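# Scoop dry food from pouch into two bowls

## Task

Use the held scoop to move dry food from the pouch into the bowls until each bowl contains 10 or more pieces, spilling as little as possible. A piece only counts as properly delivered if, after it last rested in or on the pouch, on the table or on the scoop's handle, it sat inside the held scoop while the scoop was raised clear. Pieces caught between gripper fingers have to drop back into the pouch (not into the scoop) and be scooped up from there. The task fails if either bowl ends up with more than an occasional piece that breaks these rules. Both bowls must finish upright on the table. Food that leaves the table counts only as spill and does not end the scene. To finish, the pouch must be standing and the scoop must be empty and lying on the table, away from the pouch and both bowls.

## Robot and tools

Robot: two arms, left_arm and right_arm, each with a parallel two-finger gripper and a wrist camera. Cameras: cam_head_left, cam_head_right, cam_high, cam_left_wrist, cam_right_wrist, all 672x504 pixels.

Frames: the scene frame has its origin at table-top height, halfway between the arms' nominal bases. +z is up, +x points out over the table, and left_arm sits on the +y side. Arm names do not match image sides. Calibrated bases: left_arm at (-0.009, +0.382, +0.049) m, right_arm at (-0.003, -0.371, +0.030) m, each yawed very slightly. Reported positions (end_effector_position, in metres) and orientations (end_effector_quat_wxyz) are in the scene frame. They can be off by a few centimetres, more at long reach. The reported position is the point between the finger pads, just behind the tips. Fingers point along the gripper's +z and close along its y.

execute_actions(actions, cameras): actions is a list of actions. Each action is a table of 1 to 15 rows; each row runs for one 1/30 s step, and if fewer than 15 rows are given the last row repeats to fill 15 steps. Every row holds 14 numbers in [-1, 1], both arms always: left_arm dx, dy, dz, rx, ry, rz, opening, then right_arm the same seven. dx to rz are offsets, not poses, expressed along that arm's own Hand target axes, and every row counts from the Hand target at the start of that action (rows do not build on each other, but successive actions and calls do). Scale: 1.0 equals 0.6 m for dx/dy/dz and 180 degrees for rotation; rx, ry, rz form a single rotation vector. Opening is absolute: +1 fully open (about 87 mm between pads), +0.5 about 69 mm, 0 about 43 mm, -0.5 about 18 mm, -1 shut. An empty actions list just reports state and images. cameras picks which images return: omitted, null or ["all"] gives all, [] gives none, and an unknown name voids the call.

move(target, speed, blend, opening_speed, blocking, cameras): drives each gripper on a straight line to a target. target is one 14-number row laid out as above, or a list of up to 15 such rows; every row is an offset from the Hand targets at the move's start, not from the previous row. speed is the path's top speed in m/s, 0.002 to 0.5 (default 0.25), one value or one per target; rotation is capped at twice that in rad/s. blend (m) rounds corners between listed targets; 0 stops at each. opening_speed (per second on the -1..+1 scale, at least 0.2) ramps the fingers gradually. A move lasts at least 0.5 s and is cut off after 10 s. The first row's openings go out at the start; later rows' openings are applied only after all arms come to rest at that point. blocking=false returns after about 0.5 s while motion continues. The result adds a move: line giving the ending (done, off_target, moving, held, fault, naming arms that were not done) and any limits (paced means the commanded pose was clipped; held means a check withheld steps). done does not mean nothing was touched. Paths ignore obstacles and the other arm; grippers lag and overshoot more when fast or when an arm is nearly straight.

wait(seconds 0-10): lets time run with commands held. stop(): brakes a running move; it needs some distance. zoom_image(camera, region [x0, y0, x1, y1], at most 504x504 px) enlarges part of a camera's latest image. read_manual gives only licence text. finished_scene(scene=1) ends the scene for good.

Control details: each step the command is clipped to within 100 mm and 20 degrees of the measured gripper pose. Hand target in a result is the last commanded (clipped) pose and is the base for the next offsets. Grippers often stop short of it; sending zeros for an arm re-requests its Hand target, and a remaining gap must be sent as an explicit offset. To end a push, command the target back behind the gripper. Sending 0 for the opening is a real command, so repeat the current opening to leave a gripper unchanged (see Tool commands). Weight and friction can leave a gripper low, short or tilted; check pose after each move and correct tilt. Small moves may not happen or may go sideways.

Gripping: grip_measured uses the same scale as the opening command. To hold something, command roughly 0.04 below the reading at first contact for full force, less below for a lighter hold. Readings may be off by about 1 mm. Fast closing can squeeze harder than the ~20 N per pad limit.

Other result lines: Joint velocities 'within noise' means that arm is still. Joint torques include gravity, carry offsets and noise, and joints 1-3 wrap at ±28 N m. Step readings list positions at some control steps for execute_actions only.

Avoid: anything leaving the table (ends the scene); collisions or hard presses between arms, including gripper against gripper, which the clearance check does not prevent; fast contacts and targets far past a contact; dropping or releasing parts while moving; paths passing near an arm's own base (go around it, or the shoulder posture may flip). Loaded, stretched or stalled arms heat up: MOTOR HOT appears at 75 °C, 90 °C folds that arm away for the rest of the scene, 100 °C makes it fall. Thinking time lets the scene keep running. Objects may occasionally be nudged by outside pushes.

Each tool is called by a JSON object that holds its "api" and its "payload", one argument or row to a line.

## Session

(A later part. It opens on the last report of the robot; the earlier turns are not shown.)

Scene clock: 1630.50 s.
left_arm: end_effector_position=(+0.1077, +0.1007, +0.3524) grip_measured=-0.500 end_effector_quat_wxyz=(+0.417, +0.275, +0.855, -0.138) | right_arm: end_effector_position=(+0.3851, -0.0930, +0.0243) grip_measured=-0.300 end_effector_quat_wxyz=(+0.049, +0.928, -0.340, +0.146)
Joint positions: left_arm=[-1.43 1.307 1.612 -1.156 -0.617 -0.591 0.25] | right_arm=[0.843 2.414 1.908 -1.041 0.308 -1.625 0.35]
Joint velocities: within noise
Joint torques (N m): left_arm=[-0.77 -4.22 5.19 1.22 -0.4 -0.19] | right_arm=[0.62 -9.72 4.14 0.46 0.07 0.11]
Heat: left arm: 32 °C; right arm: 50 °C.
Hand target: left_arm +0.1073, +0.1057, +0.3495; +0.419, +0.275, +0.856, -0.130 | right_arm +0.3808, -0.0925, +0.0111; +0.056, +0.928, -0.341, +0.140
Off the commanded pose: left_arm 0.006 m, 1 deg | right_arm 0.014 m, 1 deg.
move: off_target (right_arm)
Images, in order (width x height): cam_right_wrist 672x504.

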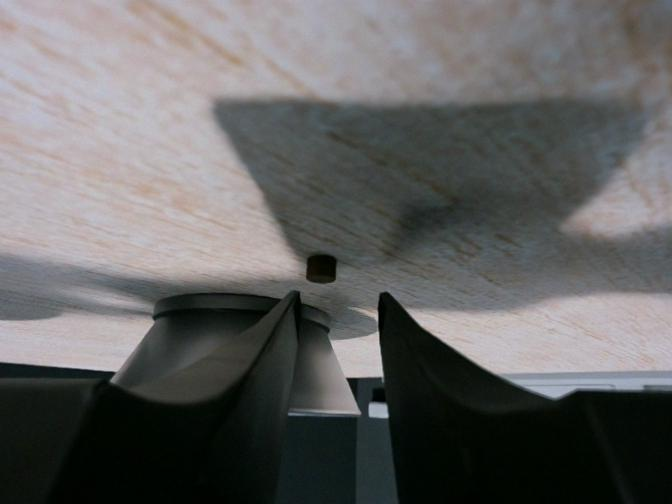

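{"api": "move", "payload": {
  "target": [0,0,0,0,0,0,-0.5,-0.015,0.009,0.0155,0,0,0,-0.3],
  "speed": 0.05,
  "cameras": ["cam_right_wrist","cam_left_wrist"]
}}

{"api": "zoom_image", "payload": {
  "camera": "cam_right_wrist",
  "region": [236, 200, 436, 350]
}}

Scene clock: 1636.90 s.
left_arm: end_effector_position=(+0.1077, +0.1007, +0.3524) grip_measured=-0.500 end_effector_quat_wxyz=(+0.417, +0.275, +0.855, -0.138) | right_arm: end_effector_position=(+0.3873, -0.0880, +0.0136) grip_measured=-0.300 end_effector_quat_wxyz=(+0.031, +0.925, -0.346, +0.153)
Joint positions: left_arm=[-1.43 1.307 1.612 -1.156 -0.617 -0.591 0.25] | right_arm=[0.847 2.414 1.861 -0.957 0.308 -1.613 0.35]
Joint velocities: within noise
Joint torques (N m): left_arm=[-0.76 -4.23 5.2 1.22 -0.39 -0.19] | right_arm=[1.29 -10.19 3.11 0.16 0.08 0.1]
Heat: left arm: 32 °C; right arm: 49 °C.
Hand target: left_arm +0.1073, +0.1057, +0.3495; +0.419, +0.275, +0.856, -0.130 | right_arm +0.3727, -0.0930, -0.0005; +0.056, +0.928, -0.341, +0.140
Off the commanded pose: left_arm 0.006 m, 1 deg | right_arm 0.021 m, 3 deg.
move: off_target (right_arm)
Images, in order (width x height): cam_left_wrist 672x504, cam_right_wrist 672x504.

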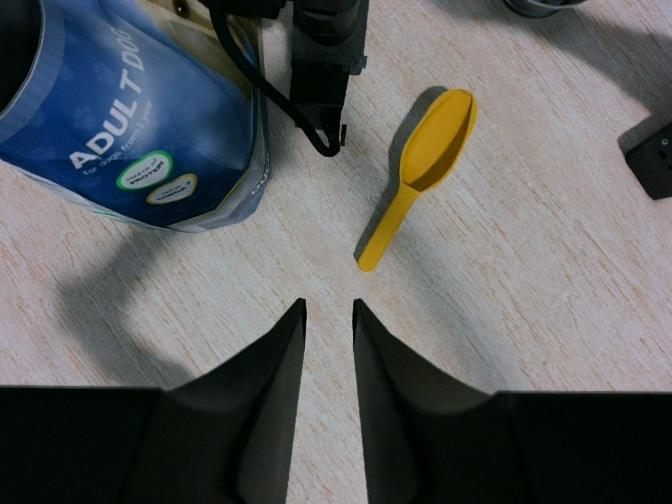

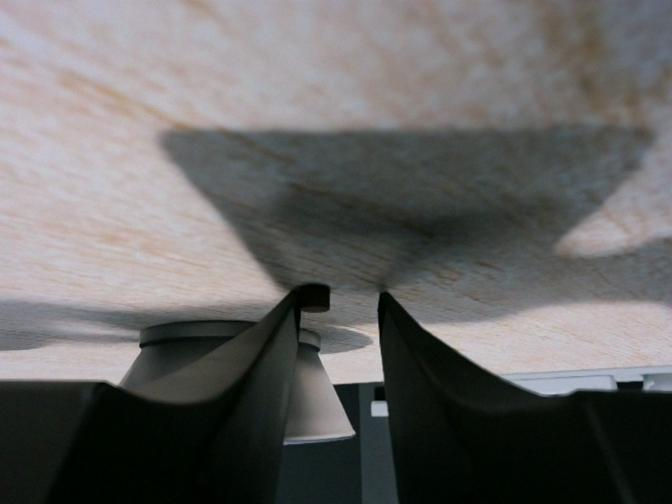

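Scaled by 2.520.

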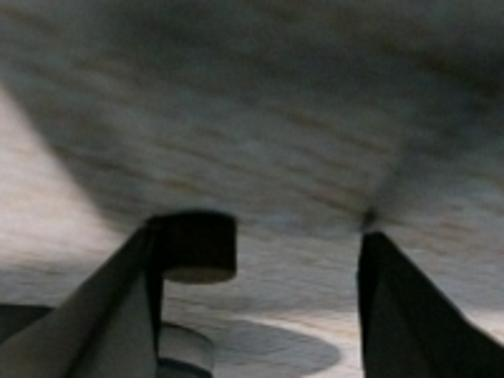

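{"api": "move", "payload": {
  "target": [
    [0,0,0,0,0,0,-0.5,0.0127,-0.003,-0.0275,0,0,0,-0.3],
    [0,0,0,0,0,0,-0.5,0.005,-0.003,-0.004,0,0,0,-0.3]
  ],
  "speed": 0.05,
  "cameras": ["cam_right_wrist","cam_left_wrist"]
}}

{"api": "zoom_image", "payload": {
  "camera": "cam_right_wrist",
  "region": [236, 200, 436, 350]
}}

Scene clock: 1644.90 s.
left_arm: end_effector_position=(+0.1077, +0.1007, +0.3524) grip_measured=-0.500 end_effector_quat_wxyz=(+0.417, +0.275, +0.855, -0.138) | right_arm: end_effector_position=(+0.3864, -0.0891, +0.0157) grip_measured=-0.300 end_effector_quat_wxyz=(+0.035, +0.925, -0.346, +0.151)
Joint positions: left_arm=[-1.43 1.307 1.612 -1.156 -0.617 -0.591 0.25] | right_arm=[0.847 2.414 1.871 -0.975 0.308 -1.612 0.35]
Joint velocities: within noise
Joint torques (N m): left_arm=[-0.79 -4.23 5.19 1.23 -0.4 -0.19] | right_arm=[0.9 -9.98 3.75 0.21 0.06 0.05]
Heat: left arm: 32 °C; right arm: 48 °C.
Hand target: left_arm +0.1073, +0.1057, +0.3495; +0.419, +0.275, +0.856, -0.130 | right_arm +0.3755, -0.0929, +0.0027; +0.056, +0.928, -0.341, +0.140
Off the commanded pose: left_arm 0.006 m, 1 deg | right_arm 0.017 m, 3 deg.
move: off_target (right_arm)
Images, in order (width x height): cam_left_wrist 672x504, cam_right_wrist 672x504.

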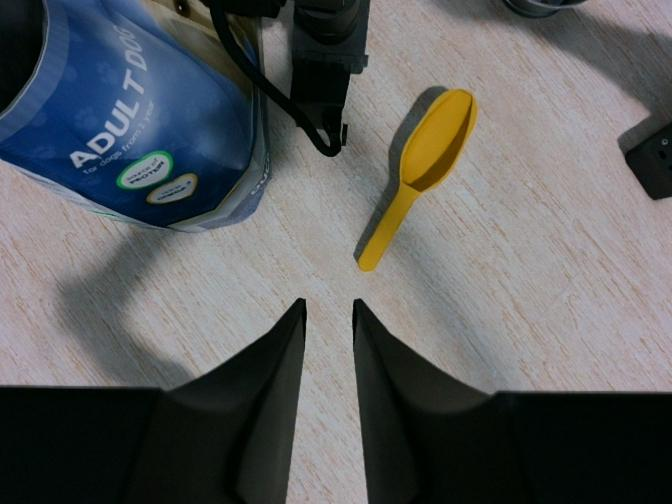

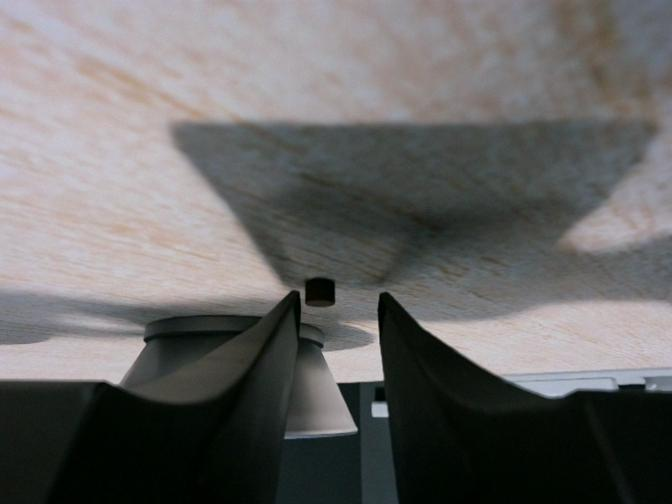

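Scaled by 2.520.

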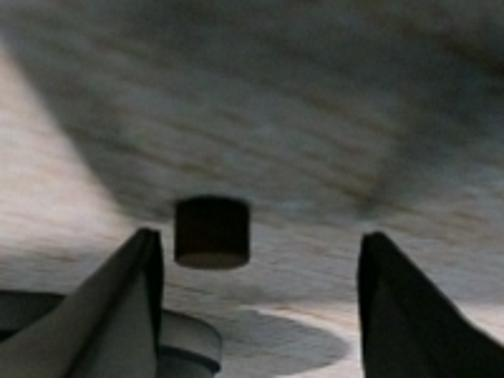

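{"api": "move", "payload": {
  "target": [
    [0,0,0,0,0,0,-0.5,0.0905,0.04,-0.181,0,0,0,-0.3],
    [0,0,0,0,0,0,-0.5,0.194,0.239,-0.2815,0,0,0,-0.3],
    [0,0,0,0,0,0,-0.5,0.194,0.239,-0.2815,-0.0503,-0.0679,0.7775,-0.3]
  ],
  "speed": 0.2,
  "blend": 0.03,
  "cameras": ["cam_right_wrist","cam_high"]
}}

Scene clock: 1679.30 s.
left_arm: end_effector_position=(+0.1077, +0.1007, +0.3524) grip_measured=-0.500 end_effector_quat_wxyz=(+0.417, +0.275, +0.855, -0.138) | right_arm: end_effector_position=(+0.3297, -0.2419, +0.1866) grip_measured=-0.300 end_effector_quat_wxyz=(+0.062, -0.009, +0.998, -0.020)
Joint positions: left_arm=[-1.43 1.307 1.612 -1.156 -0.617 -0.591 0.25] | right_arm=[0.396 1.974 1.945 -1.44 0.081 0.349 0.35]
Joint velocities: within noise
Joint torques (N m): left_arm=[-0.81 -4.25 5.2 1.22 -0.4 -0.18] | right_arm=[-0.2 -12.83 4.6 0.7 -0.06 0.1]
Heat: left arm: 32 °C; right arm: 45 °C.
Hand target: left_arm +0.1073, +0.1057, +0.3495; +0.419, +0.275, +0.856, -0.130 | right_arm +0.3297, -0.2400, +0.1999; +0.084, +0.000, +0.996, -0.003
Off the commanded pose: left_arm 0.006 m, 1 deg | right_arm 0.013 m, 3 deg.
move: off_target (right_arm)
Images, in order (width x height): cam_high 672x504, cam_right_wrist 672x504.

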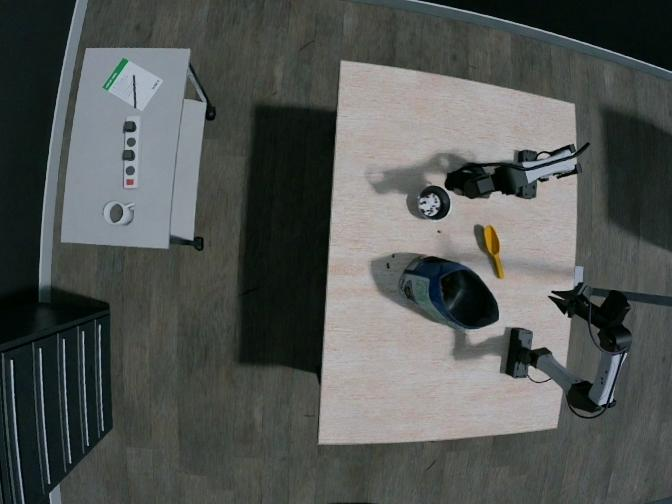

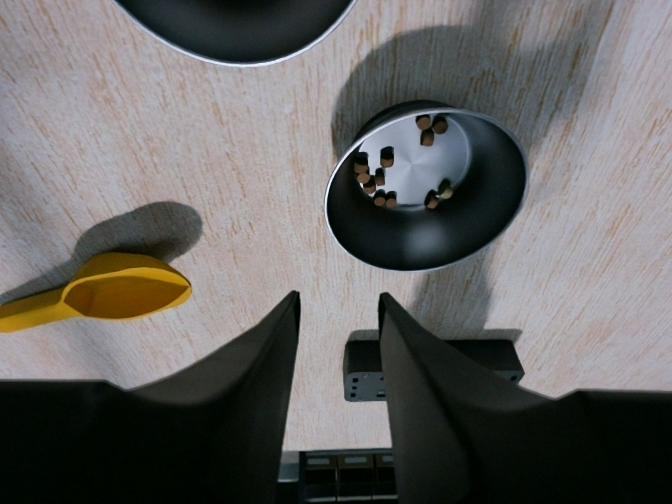

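{"api": "move", "payload": {
  "target": [
    [0,0,0,0,0,0,-0.5,-0.0838,0.243,0.0142,0,0,0,-0.4],
    [0,0,0,0,0,0,-0.5,-0.056,0.243,0.17,0,0,0,-0.4]
  ],
  "speed": 0.12,
  "blend": 0.02,
  "cameras": ["cam_right_wrist","cam_head_left"]
}}

Scene clock: 1685.90 s.
left_arm: end_effector_position=(+0.1077, +0.1007, +0.3524) grip_measured=-0.500 end_effector_quat_wxyz=(+0.417, +0.275, +0.855, -0.138) | right_arm: end_effector_position=(+0.3736, -0.0968, +0.0781) grip_measured=-0.400 end_effector_quat_wxyz=(+0.050, -0.007, +0.999, -0.017)
Joint positions: left_arm=[-1.43 1.307 1.612 -1.156 -0.617 -0.591 0.25] | right_arm=[0.637 2.516 2.405 -1.396 0.085 0.595 0.3]
Joint velocities: within noise
Joint torques (N m): left_arm=[-0.8 -4.23 5.19 1.22 -0.4 -0.18] | right_arm=[0.17 -17.76 4.71 0.65 0.26 0.1]
Heat: left arm: 32 °C; right arm: 45 °C.
Hand target: left_arm +0.1073, +0.1057, +0.3495; +0.419, +0.275, +0.856, -0.130 | right_arm +0.3800, -0.0949, +0.1041; +0.084, +0.000, +0.996, -0.003
Off the commanded pose: left_arm 0.006 m, 1 deg | right_arm 0.027 m, 4 deg.
move: off_target (right_arm)
Images, in order (width x height): cam_head_left 672x504, cam_right_wrist 672x504.

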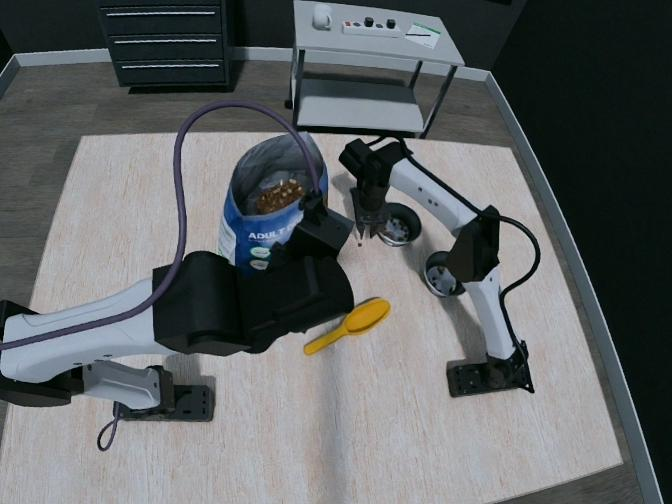

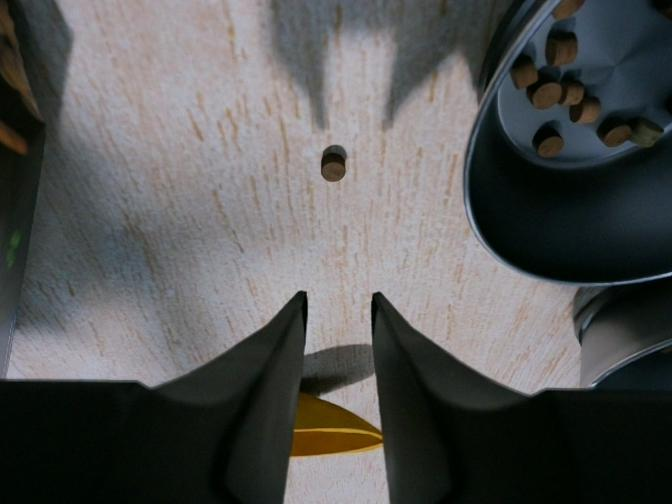

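{"api": "move", "payload": {
  "target": [0,0,0,0,0,0,-0.5,-0.0007,-0.003,0.076,0,0,0,-0.4],
  "speed": 0.06,
  "cameras": ["cam_right_wrist"]
}}

Scene clock: 1692.37 s.
left_arm: end_effector_position=(+0.1077, +0.1007, +0.3524) grip_measured=-0.500 end_effector_quat_wxyz=(+0.417, +0.275, +0.855, -0.138) | right_arm: end_effector_position=(+0.3794, -0.0967, +0.0391) grip_measured=-0.400 end_effector_quat_wxyz=(+0.056, -0.004, +0.998, -0.013)
Joint positions: left_arm=[-1.43 1.307 1.612 -1.156 -0.617 -0.591 0.25] | right_arm=[0.63 2.51 2.239 -1.221 0.085 0.595 0.3]
Joint velocities: within noise
Joint torques (N m): left_arm=[-0.79 -4.23 5.19 1.22 -0.4 -0.18] | right_arm=[-0.31 -16.62 4.72 0.67 0.24 -0.03]
Heat: left arm: 32 °C; right arm: 50 °C.
Hand target: left_arm +0.1073, +0.1057, +0.3495; +0.419, +0.275, +0.856, -0.130 | right_arm +0.3881, -0.0970, +0.0591; +0.084, +0.000, +0.996, -0.003
Off the commanded pose: left_arm 0.006 m, 1 deg | right_arm 0.022 m, 3 deg.
move: off_target (right_arm)
Images, in order (width x height): cam_right_wrist 672x504.

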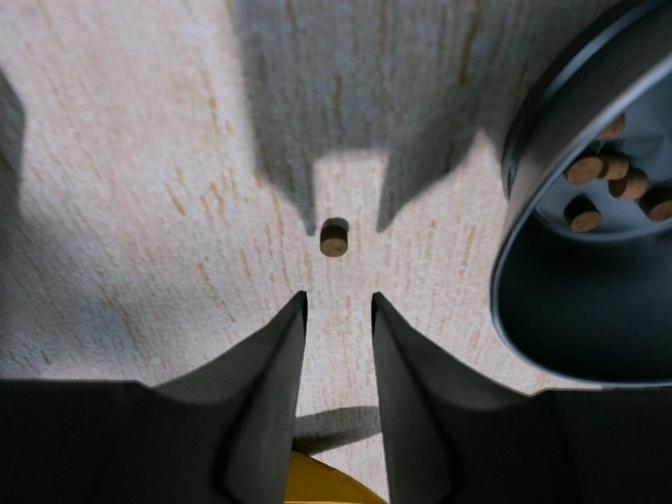

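{"api": "move", "payload": {
  "target": [0,0,0,0,0,0,-0.5,-0.0078,-0.003,0.036,0,0,0,-0.4],
  "speed": 0.05,
  "cameras": ["cam_right_wrist"]
}}

{"api": "zoom_image", "payload": {
  "camera": "cam_right_wrist",
  "region": [236, 200, 436, 350]
}}

Scene clock: 1699.33 s.
left_arm: end_effector_position=(+0.1077, +0.1007, +0.3524) grip_measured=-0.500 end_effector_quat_wxyz=(+0.417, +0.275, +0.855, -0.138) | right_arm: end_effector_position=(+0.3911, -0.0965, +0.0357) grip_measured=-0.400 end_effector_quat_wxyz=(+0.072, +0.003, +0.997, -0.002)
Joint positions: left_arm=[-1.43 1.307 1.612 -1.156 -0.617 -0.591 0.25] | right_arm=[0.617 2.51 2.227 -1.171 0.085 0.593 0.3]
Joint velocities: within noise
Joint torques (N m): left_arm=[-0.79 -4.23 5.19 1.22 -0.4 -0.18] | right_arm=[-0.2 -13.42 4.78 0.73 0.23 -0.17]
Heat: left arm: 32 °C; right arm: 54 °C.
Hand target: left_arm +0.1073, +0.1057, +0.3495; +0.419, +0.275, +0.856, -0.130 | right_arm +0.3963, -0.0989, +0.0386; +0.084, +0.000, +0.996, -0.003
Off the commanded pose: left_arm 0.006 m, 1 deg | right_arm 0.007 m, 1 deg.
move: done
Images, in order (width x height): cam_right_wrist 672x504.

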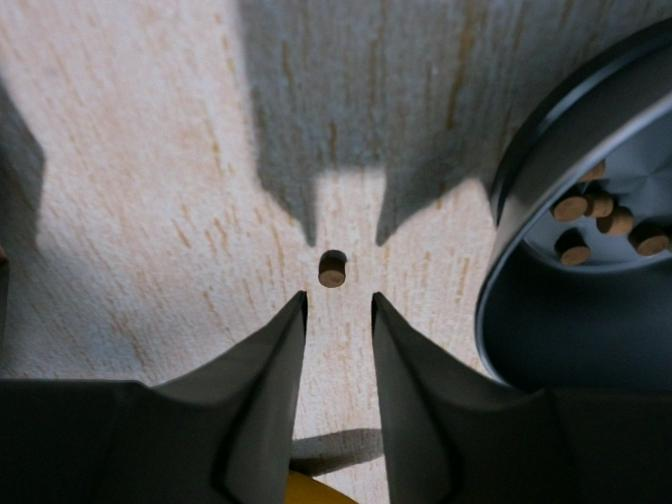

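Scaled by 2.520.

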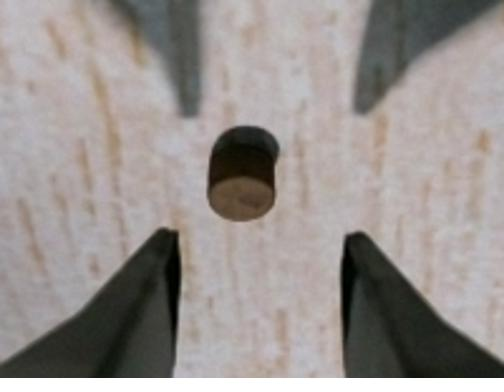

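{"api": "move", "payload": {
  "target": [0,0,0,0,0,0,-0.5,0.0155,0.004,0.035,0,0,0,-0.4],
  "speed": 0.05,
  "cameras": ["cam_right_wrist"]
}}

{"api": "zoom_image", "payload": {
  "camera": "cam_right_wrist",
  "region": [236, 200, 436, 350]
}}

Scene clock: 1707.00 s.
left_arm: end_effector_position=(+0.1077, +0.1007, +0.3524) grip_measured=-0.500 end_effector_quat_wxyz=(+0.417, +0.275, +0.855, -0.138) | right_arm: end_effector_position=(+0.3856, -0.1003, +0.0148) grip_measured=-0.400 end_effector_quat_wxyz=(+0.065, +0.002, +0.998, -0.008)
Joint positions: left_arm=[-1.43 1.307 1.612 -1.156 -0.617 -0.591 0.25] | right_arm=[0.617 2.508 2.141 -1.104 0.086 0.592 0.3]
Joint velocities: within noise
Joint torques (N m): left_arm=[-0.77 -4.25 5.19 1.22 -0.4 -0.18] | right_arm=[0.59 -13.87 3.44 0.97 0.25 -0.03]
Heat: left arm: 32 °C; right arm: 54 °C.
Hand target: left_arm +0.1073, +0.1057, +0.3495; +0.419, +0.275, +0.856, -0.130 | right_arm +0.3907, -0.0966, +0.0165; +0.084, +0.000, +0.996, -0.003
Off the commanded pose: left_arm 0.006 m, 1 deg | right_arm 0.006 m, 2 deg.
move: done
Images, in order (width x height): cam_right_wrist 672x504.

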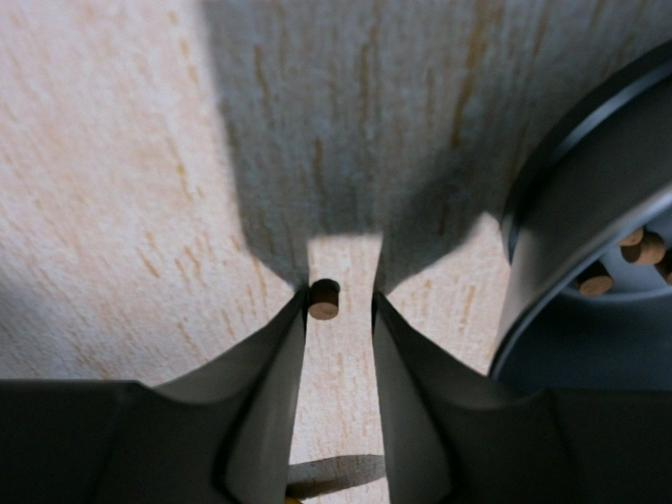

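Scaled by 2.520.

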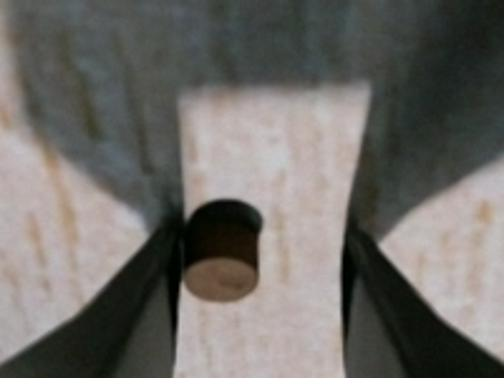

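{"api": "move", "payload": {
  "target": [0,0,0,0,0,0,-0.5,0,0,0,0,0,0,-0.75],
  "opening_speed": 0.4,
  "cameras": ["cam_right_wrist"]
}}

{"api": "zoom_image", "payload": {
  "camera": "cam_right_wrist",
  "region": [236, 200, 436, 350]
}}

Scene clock: 1711.17 s.
left_arm: end_effector_position=(+0.1077, +0.1007, +0.3524) grip_measured=-0.500 end_effector_quat_wxyz=(+0.417, +0.275, +0.855, -0.138) | right_arm: end_effector_position=(+0.3875, -0.0960, +0.0146) grip_measured=-0.747 end_effector_quat_wxyz=(+0.071, +0.000, +0.997, -0.003)
Joint positions: left_arm=[-1.43 1.307 1.612 -1.156 -0.617 -0.591 0.25] | right_arm=[0.622 2.508 2.141 -1.088 0.086 0.592 0.127]
Joint velocities: within noise
Joint torques (N m): left_arm=[-0.77 -4.25 5.18 1.22 -0.4 -0.19] | right_arm=[0.13 -13.94 3.41 0.85 0.23 -0.05]
Heat: left arm: 32 °C; right arm: 54 °C.
Hand target: left_arm +0.1073, +0.1057, +0.3495; +0.419, +0.275, +0.856, -0.130 | right_arm +0.3907, -0.0968, +0.0165; +0.084, +0.000, +0.996, -0.003
Off the commanded pose: left_arm 0.006 m, 1 deg | right_arm 0.004 m, 1 deg.
move: done
Images, in order (width x height): cam_right_wrist 672x504.

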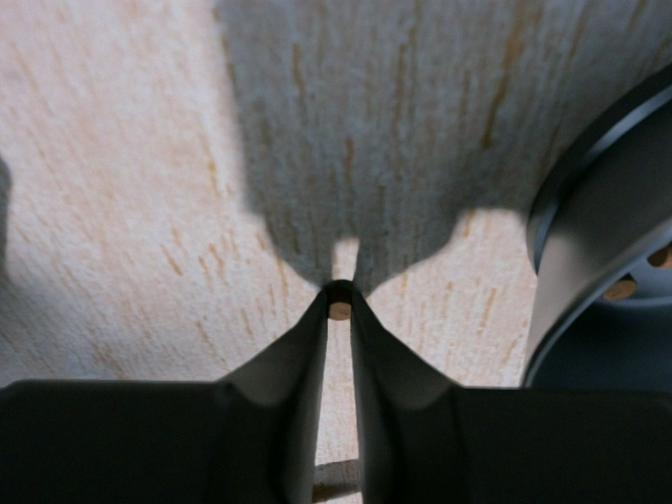

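Scaled by 2.520.

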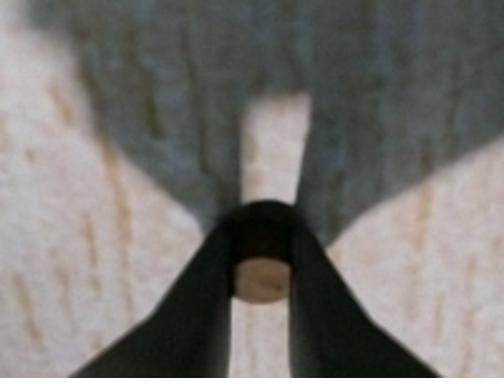

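{"api": "move", "payload": {
  "target": [0,0,0,0,0,0,-0.5,0,0,0,0,0,0,-0.83],
  "opening_speed": 0.3,
  "cameras": ["cam_right_wrist"]
}}

{"api": "zoom_image", "payload": {
  "camera": "cam_right_wrist",
  "region": [236, 200, 436, 350]
}}

Scene clock: 1715.13 s.
left_arm: end_effector_position=(+0.1077, +0.1007, +0.3524) grip_measured=-0.500 end_effector_quat_wxyz=(+0.417, +0.275, +0.855, -0.138) | right_arm: end_effector_position=(+0.3875, -0.0953, +0.0146) grip_measured=-0.783 end_effector_quat_wxyz=(+0.072, -0.001, +0.997, -0.003)
Joint positions: left_arm=[-1.43 1.307 1.612 -1.156 -0.617 -0.591 0.25] | right_arm=[0.623 2.508 2.141 -1.087 0.085 0.592 0.108]
Joint velocities: within noise
Joint torques (N m): left_arm=[-0.79 -4.25 5.18 1.22 -0.4 -0.18] | right_arm=[0.02 -13.94 3.45 0.82 0.22 -0.03]
Heat: left arm: 32 °C; right arm: 54 °C.
Hand target: left_arm +0.1073, +0.1057, +0.3495; +0.419, +0.275, +0.856, -0.130 | right_arm +0.3907, -0.0966, +0.0165; +0.084, +0.000, +0.996, -0.003
Off the commanded pose: left_arm 0.006 m, 1 deg | right_arm 0.004 m, 1 deg.
move: done
Images, in order (width x height): cam_right_wrist 672x504.

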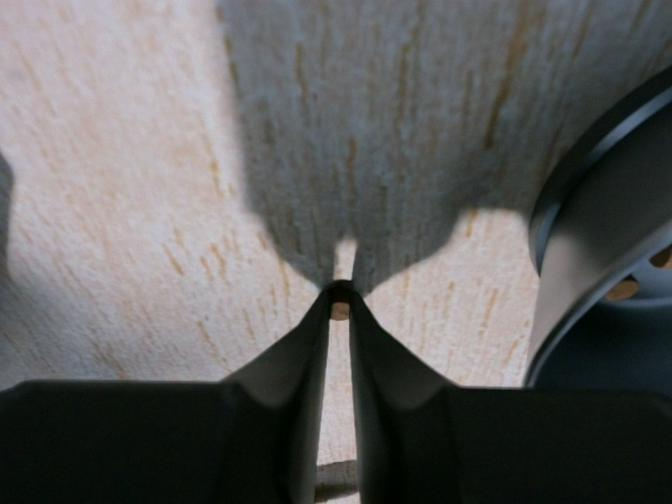

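Scaled by 2.520.

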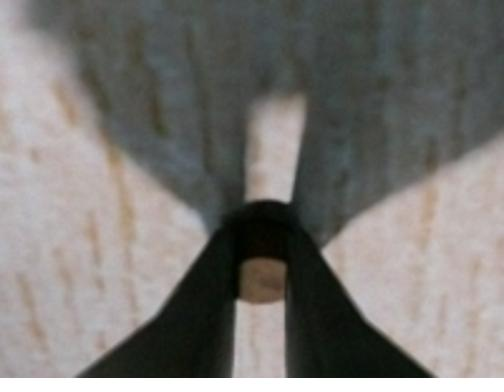

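{"api": "move", "payload": {
  "target": [0,0,0,0,0,0,-0.5,-0.028,0,-0.164,0,0,0,-0.83],
  "speed": 0.06,
  "cameras": ["cam_right_wrist"]
}}

Scene clock: 1724.67 s.
left_arm: end_effector_position=(+0.1077, +0.1007, +0.3524) grip_measured=-0.500 end_effector_quat_wxyz=(+0.417, +0.275, +0.855, -0.138) | right_arm: end_effector_position=(+0.3862, -0.0962, +0.1138) grip_measured=-0.783 end_effector_quat_wxyz=(+0.075, -0.001, +0.997, -0.001)
Joint positions: left_arm=[-1.43 1.307 1.612 -1.156 -0.617 -0.591 0.25] | right_arm=[0.623 2.552 2.619 -1.515 0.085 0.592 0.108]
Joint velocities: within noise
Joint torques (N m): left_arm=[-0.79 -4.25 5.18 1.22 -0.4 -0.19] | right_arm=[0.14 -11.58 7.64 0.54 0.24 -0.03]
Heat: left arm: 32 °C; right arm: 53 °C.
Hand target: left_arm +0.1073, +0.1057, +0.3495; +0.419, +0.275, +0.856, -0.130 | right_arm +0.3907, -0.0960, +0.1162; +0.084, +0.000, +0.996, -0.003
Off the commanded pose: left_arm 0.006 m, 1 deg | right_arm 0.005 m, 1 deg.
move: done
Images, in order (width x height): cam_right_wrist 672x504.

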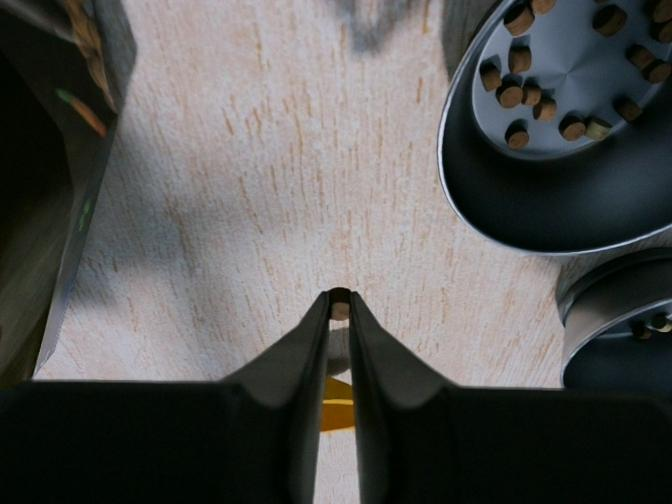

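{"api": "move", "payload": {
  "target": [
    [0,0,0,0,0,0,-0.5,0.049,-0.173,-0.319,0,0,0,-0.83],
    [0,0,0,0,0,0,-0.5,0.0155,-0.09,-0.5165,-0.1747,-0.2875,-0.2294,-0.83]
  ],
  "speed": 0.15,
  "blend": 0.03
}}

Scene clock: 1741.67 s.
left_arm: end_effector_position=(+0.1077, +0.1007, +0.3524) grip_measured=-0.500 end_effector_quat_wxyz=(+0.417, +0.275, +0.855, -0.138) | right_arm: end_effector_position=(+0.3332, -0.1465, +0.4072) grip_measured=-0.783 end_effector_quat_wxyz=(+0.466, -0.352, +0.781, +0.220)
Joint positions: left_arm=[-1.43 1.307 1.612 -1.156 -0.617 -0.591 0.25] | right_arm=[0.479 1.547 1.972 -0.948 -0.361 -0.184 0.108]
Joint velocities: within noise
Joint torques (N m): left_arm=[-0.79 -4.23 5.18 1.22 -0.4 -0.19] | right_arm=[-0.34 -8.02 4.64 2.05 -0.24 -0.15]
Heat: left arm: 31 °C; right arm: 50 °C.
Hand target: left_arm +0.1073, +0.1057, +0.3495; +0.419, +0.275, +0.856, -0.130 | right_arm +0.3295, -0.1479, +0.4205; +0.486, -0.358, +0.765, +0.224
Off the commanded pose: left_arm 0.006 m, 1 deg | right_arm 0.014 m, 3 deg.
move: off_target (right_arm)

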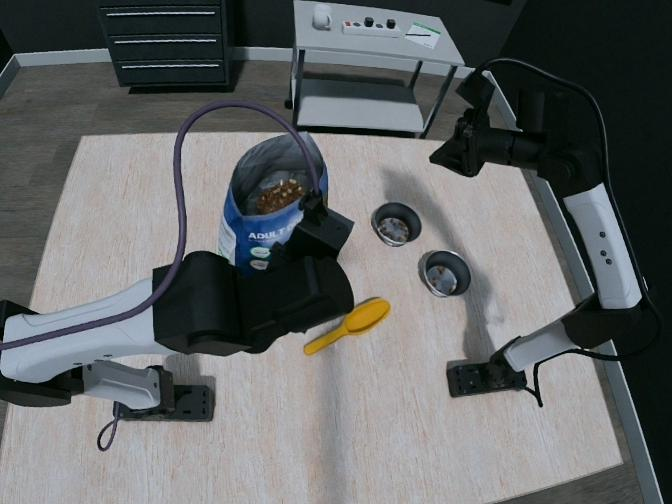

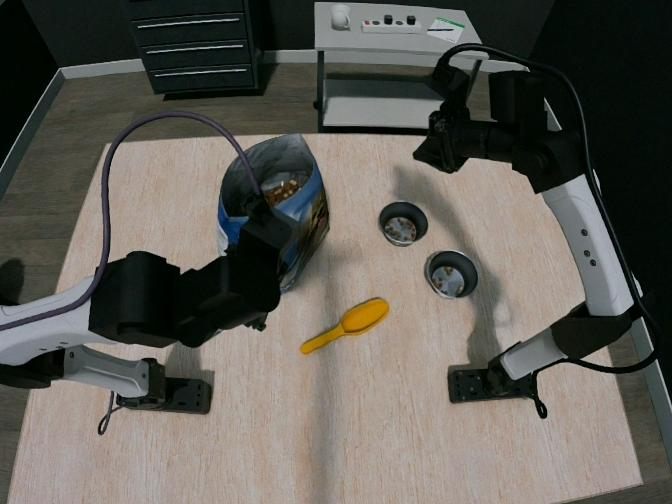

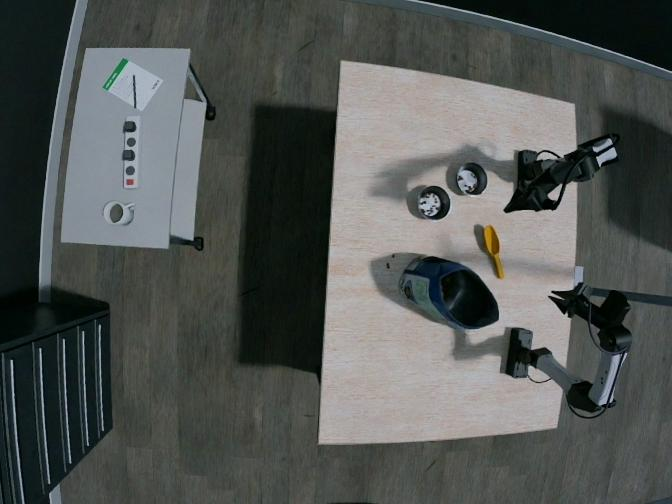

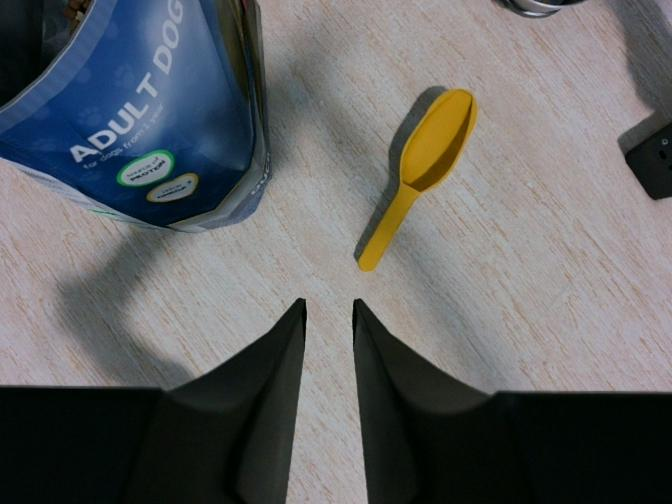

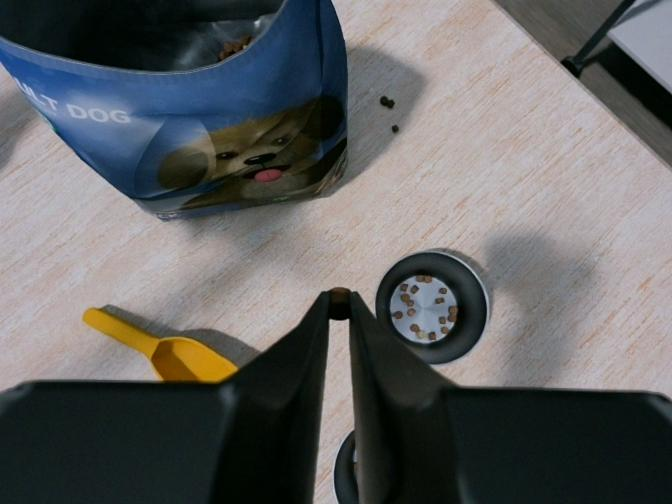

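{"api": "move", "payload": {
  "target": [0,0,0,0,0,0,-0.5,-0.123,0.1765,0.375,0,0,0,-0.83],
  "speed": 0.12,
  "cameras": ["cam_right_wrist","cam_head_right","cam_high"]
}}

Scene clock: 1757.23 s.
left_arm: end_effector_position=(+0.1077, +0.1007, +0.3524) grip_measured=-0.500 end_effector_quat_wxyz=(+0.417, +0.275, +0.855, -0.138) | right_arm: end_effector_position=(+0.3956, +0.0977, +0.3754) grip_measured=-0.783 end_effector_quat_wxyz=(+0.522, -0.355, +0.737, +0.244)
Joint positions: left_arm=[-1.43 1.307 1.612 -1.156 -0.617 -0.591 0.25] | right_arm=[0.887 2.351 2.835 -0.828 -0.022 -0.019 0.108]
Joint velocities: within noise
Joint torques (N m): left_arm=[-0.8 -4.23 5.2 1.22 -0.39 -0.18] | right_arm=[0.18 -10.89 7.71 2.19 0.17 0.13]
Heat: left arm: 31 °C; right arm: 45 °C.
Hand target: left_arm +0.1073, +0.1057, +0.3495; +0.419, +0.275, +0.856, -0.130 | right_arm +0.3995, +0.1001, +0.3907; +0.486, -0.358, +0.765, +0.224
Off the commanded pose: left_arm 0.006 m, 1 deg | right_arm 0.016 m, 6 deg.
elbow stopped short (right arm): the move would have taken joint 3 (elbow) straighter than the controller allows.
move: off_target (right_arm)
Images, in order (width x height): cam_head_right 672x504, cam_high 672x504, cam_right_wrist 672x504.

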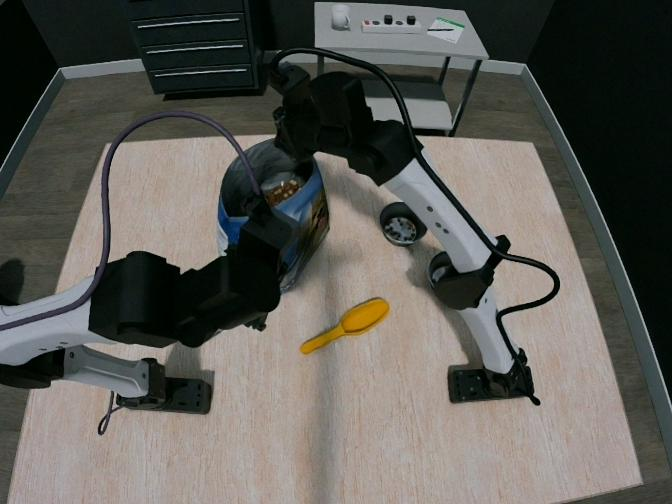

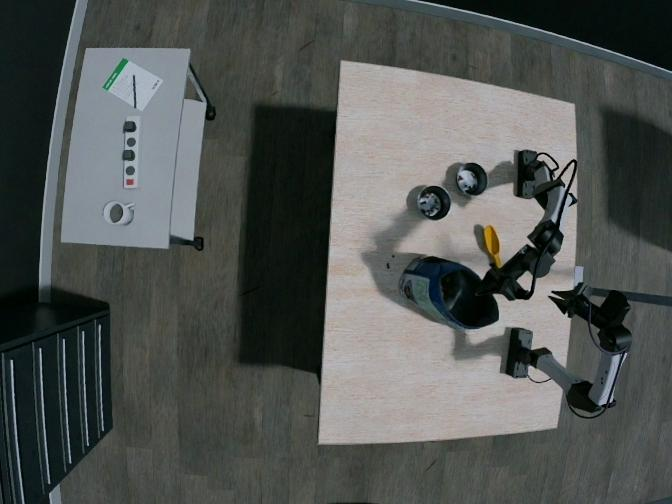

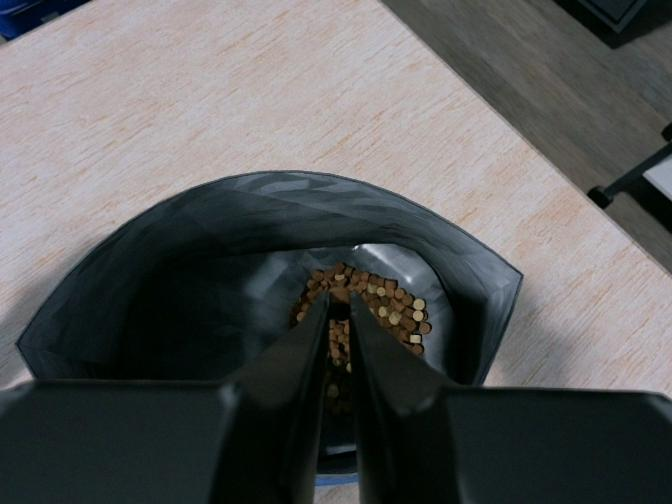

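{"api": "move", "payload": {
  "target": [0,0,0,0,0,0,-0.5,0,0,0,0,0,0,-0.5],
  "cameras": ["cam_right_wrist","cam_high"]
}}

{"api": "zoom_image", "payload": {
  "camera": "cam_right_wrist",
  "region": [200, 220, 500, 480]
}}

Scene clock: 1765.17 s.
left_arm: end_effector_position=(+0.1077, +0.1007, +0.3524) grip_measured=-0.500 end_effector_quat_wxyz=(+0.417, +0.275, +0.855, -0.138) | right_arm: end_effector_position=(+0.3957, +0.0978, +0.3757) grip_measured=-0.500 end_effector_quat_wxyz=(+0.522, -0.354, +0.736, +0.244)
Joint positions: left_arm=[-1.43 1.307 1.612 -1.156 -0.617 -0.591 0.25] | right_arm=[0.887 2.351 2.835 -0.827 -0.022 -0.019 0.25]
Joint velocities: within noise
Joint torques (N m): left_arm=[-0.77 -4.23 5.22 1.22 -0.4 -0.19] | right_arm=[0.23 -10.95 7.65 2.2 0.16 0.09]
Heat: left arm: 31 °C; right arm: 45 °C.
Hand target: left_arm +0.1073, +0.1057, +0.3495; +0.419, +0.275, +0.856, -0.130 | right_arm +0.3995, +0.1001, +0.3907; +0.486, -0.358, +0.765, +0.224
Off the commanded pose: left_arm 0.006 m, 1 deg | right_arm 0.016 m, 6 deg.
elbow stopped short (right arm): the move would have taken joint 3 (elbow) straighter than the controller allows.
move: off_target (right_arm)
Images, in order (width x height): cam_high 672x504, cam_right_wrist 672x504.

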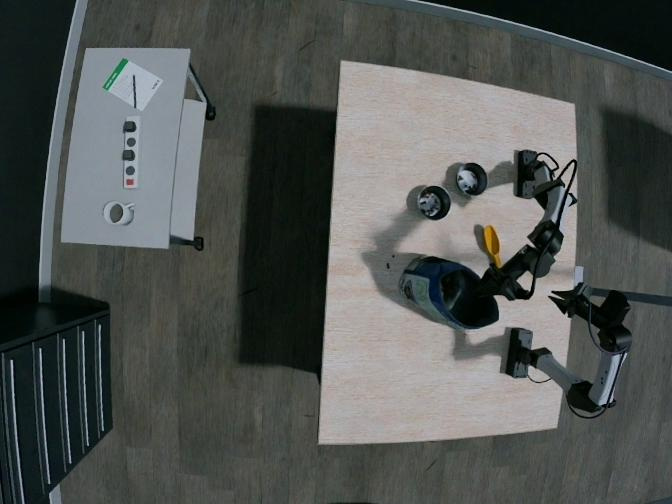

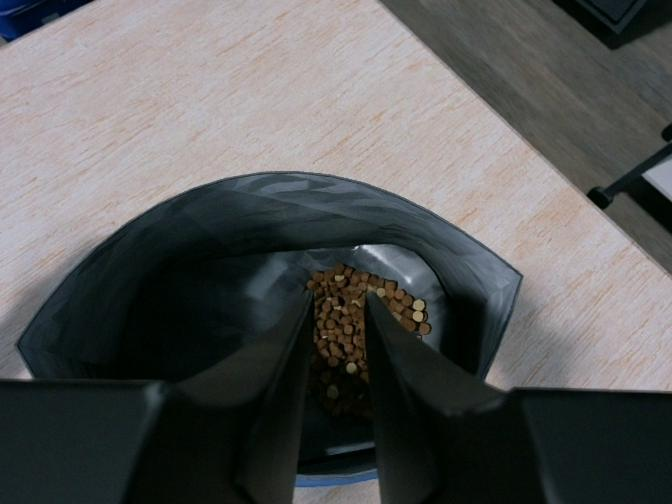

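Scaled by 1.680.

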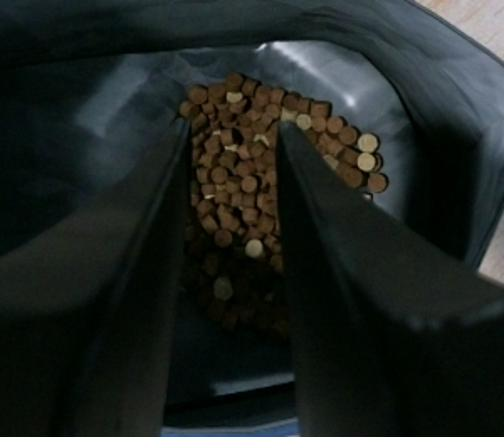

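{"api": "move", "payload": {
  "target": [
    [0,0,0,0,0,0,-0.5,0.092,-0.138,-0.31,0,0,0,-0.4],
    [0,0,0,0,0,0,-0.5,0.174,-0.3057,-0.0912,0,0.07,0,-0.4],
    [0,0,0,0,0,0,-0.5,0.3825,-0.3228,0.1697,0,0.07,0,-0.4]
  ],
  "speed": 0.15,
  "blend": 0.02,
  "cameras": ["cam_right_wrist","cam_high","cam_head_right"]
}}

Scene clock: 1782.63 s.
left_arm: end_effector_position=(+0.1077, +0.1007, +0.3524) grip_measured=-0.500 end_effector_quat_wxyz=(+0.417, +0.275, +0.855, -0.138) | right_arm: end_effector_position=(+0.5388, -0.0342, +0.1317) grip_measured=-0.400 end_effector_quat_wxyz=(+0.382, -0.386, +0.818, +0.186)
Joint positions: left_arm=[-1.43 1.307 1.612 -1.156 -0.617 -0.591 0.25] | right_arm=[0.514 2.495 2.344 -0.584 -0.308 -0.255 0.3]
Joint velocities: within noise
Joint torques (N m): left_arm=[-0.77 -4.23 5.19 1.23 -0.39 -0.18] | right_arm=[0.43 -13.15 7.65 1.88 0.05 0.11]
Heat: left arm: 31 °C; right arm: 45 °C.
Hand target: left_arm +0.1073, +0.1057, +0.3495; +0.419, +0.275, +0.856, -0.130 | right_arm +0.5453, -0.0298, +0.1409; +0.400, -0.381, +0.813, +0.184
Off the commanded pose: left_arm 0.006 m, 1 deg | right_arm 0.012 m, 2 deg.
move: off_target (right_arm)
Images, in order (width x height): cam_head_right 672x504, cam_high 672x504, cam_right_wrist 672x504.

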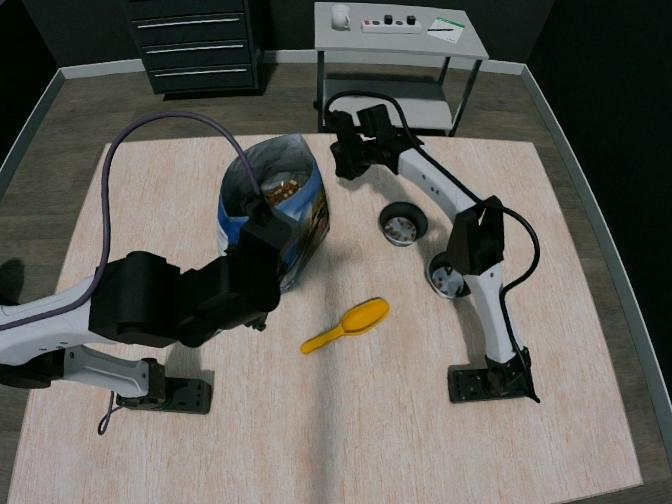

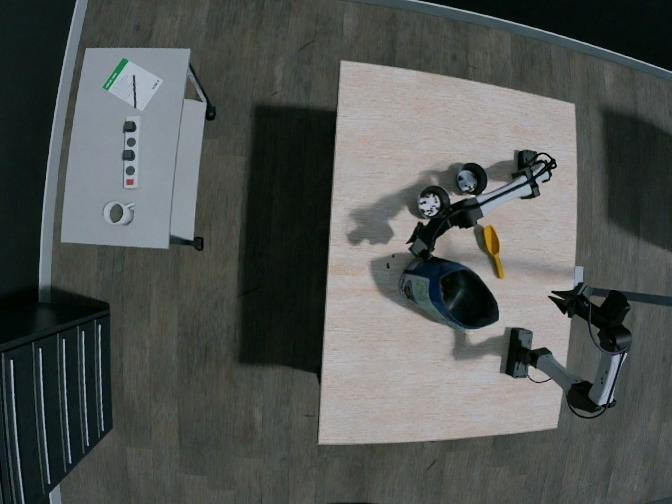

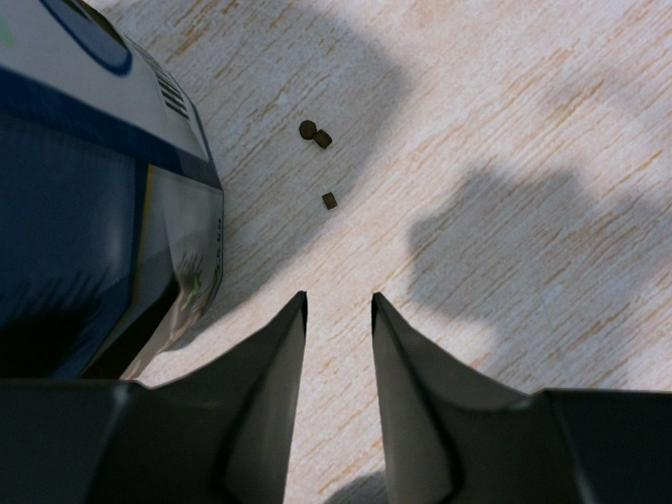

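{"api": "move", "payload": {
  "target": [0,0,0,0,0,0,-0.5,0.069,0.0073,0.1337,0,0,0,-0.4],
  "speed": 0.1,
  "cameras": ["cam_right_wrist","cam_head_left"]
}}

Scene clock: 1790.97 s.
left_arm: end_effector_position=(+0.1077, +0.1007, +0.3524) grip_measured=-0.500 end_effector_quat_wxyz=(+0.417, +0.275, +0.855, -0.138) | right_arm: end_effector_position=(+0.5588, -0.0037, +0.0500) grip_measured=-0.400 end_effector_quat_wxyz=(+0.382, -0.387, +0.818, +0.186)
Joint positions: left_arm=[-1.43 1.307 1.612 -1.156 -0.617 -0.591 0.25] | right_arm=[0.545 2.727 2.46 -0.461 -0.285 -0.234 0.3]
Joint velocities: within noise
Joint torques (N m): left_arm=[-0.79 -4.23 5.18 1.22 -0.4 -0.19] | right_arm=[0.46 -13.33 9.26 1.82 0.06 0.11]
Heat: left arm: 31 °C; right arm: 47 °C.
Hand target: left_arm +0.1073, +0.1057, +0.3495; +0.419, +0.275, +0.856, -0.130 | right_arm +0.5667, +0.0018, +0.0590; +0.400, -0.381, +0.814, +0.184
Off the commanded pose: left_arm 0.006 m, 1 deg | right_arm 0.013 m, 2 deg.
move: off_target (right_arm)
Images, in order (width x height): cam_head_left 672x504, cam_right_wrist 672x504.

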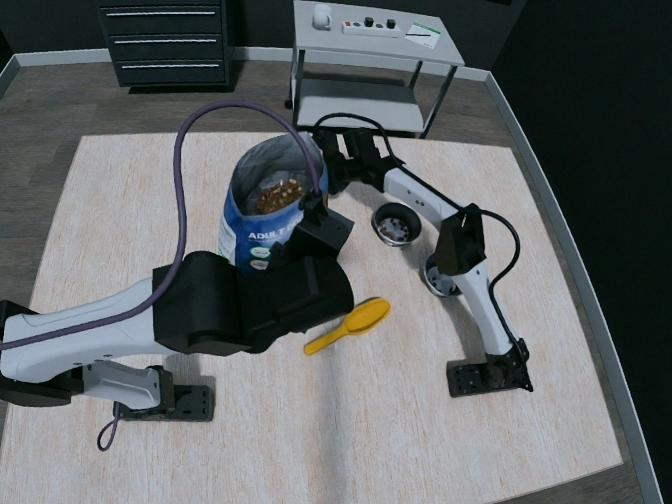

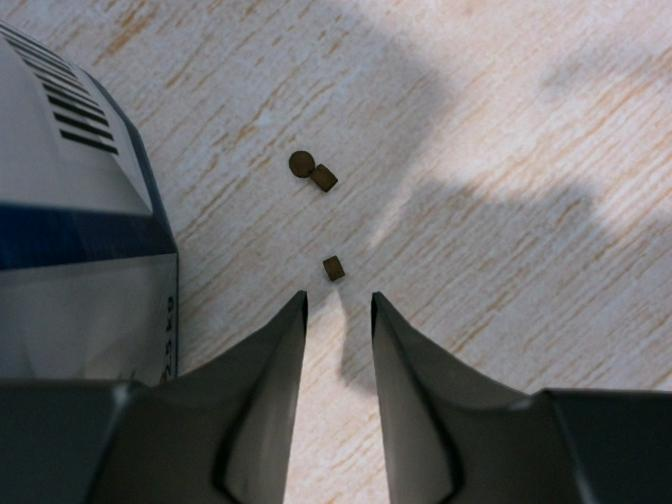

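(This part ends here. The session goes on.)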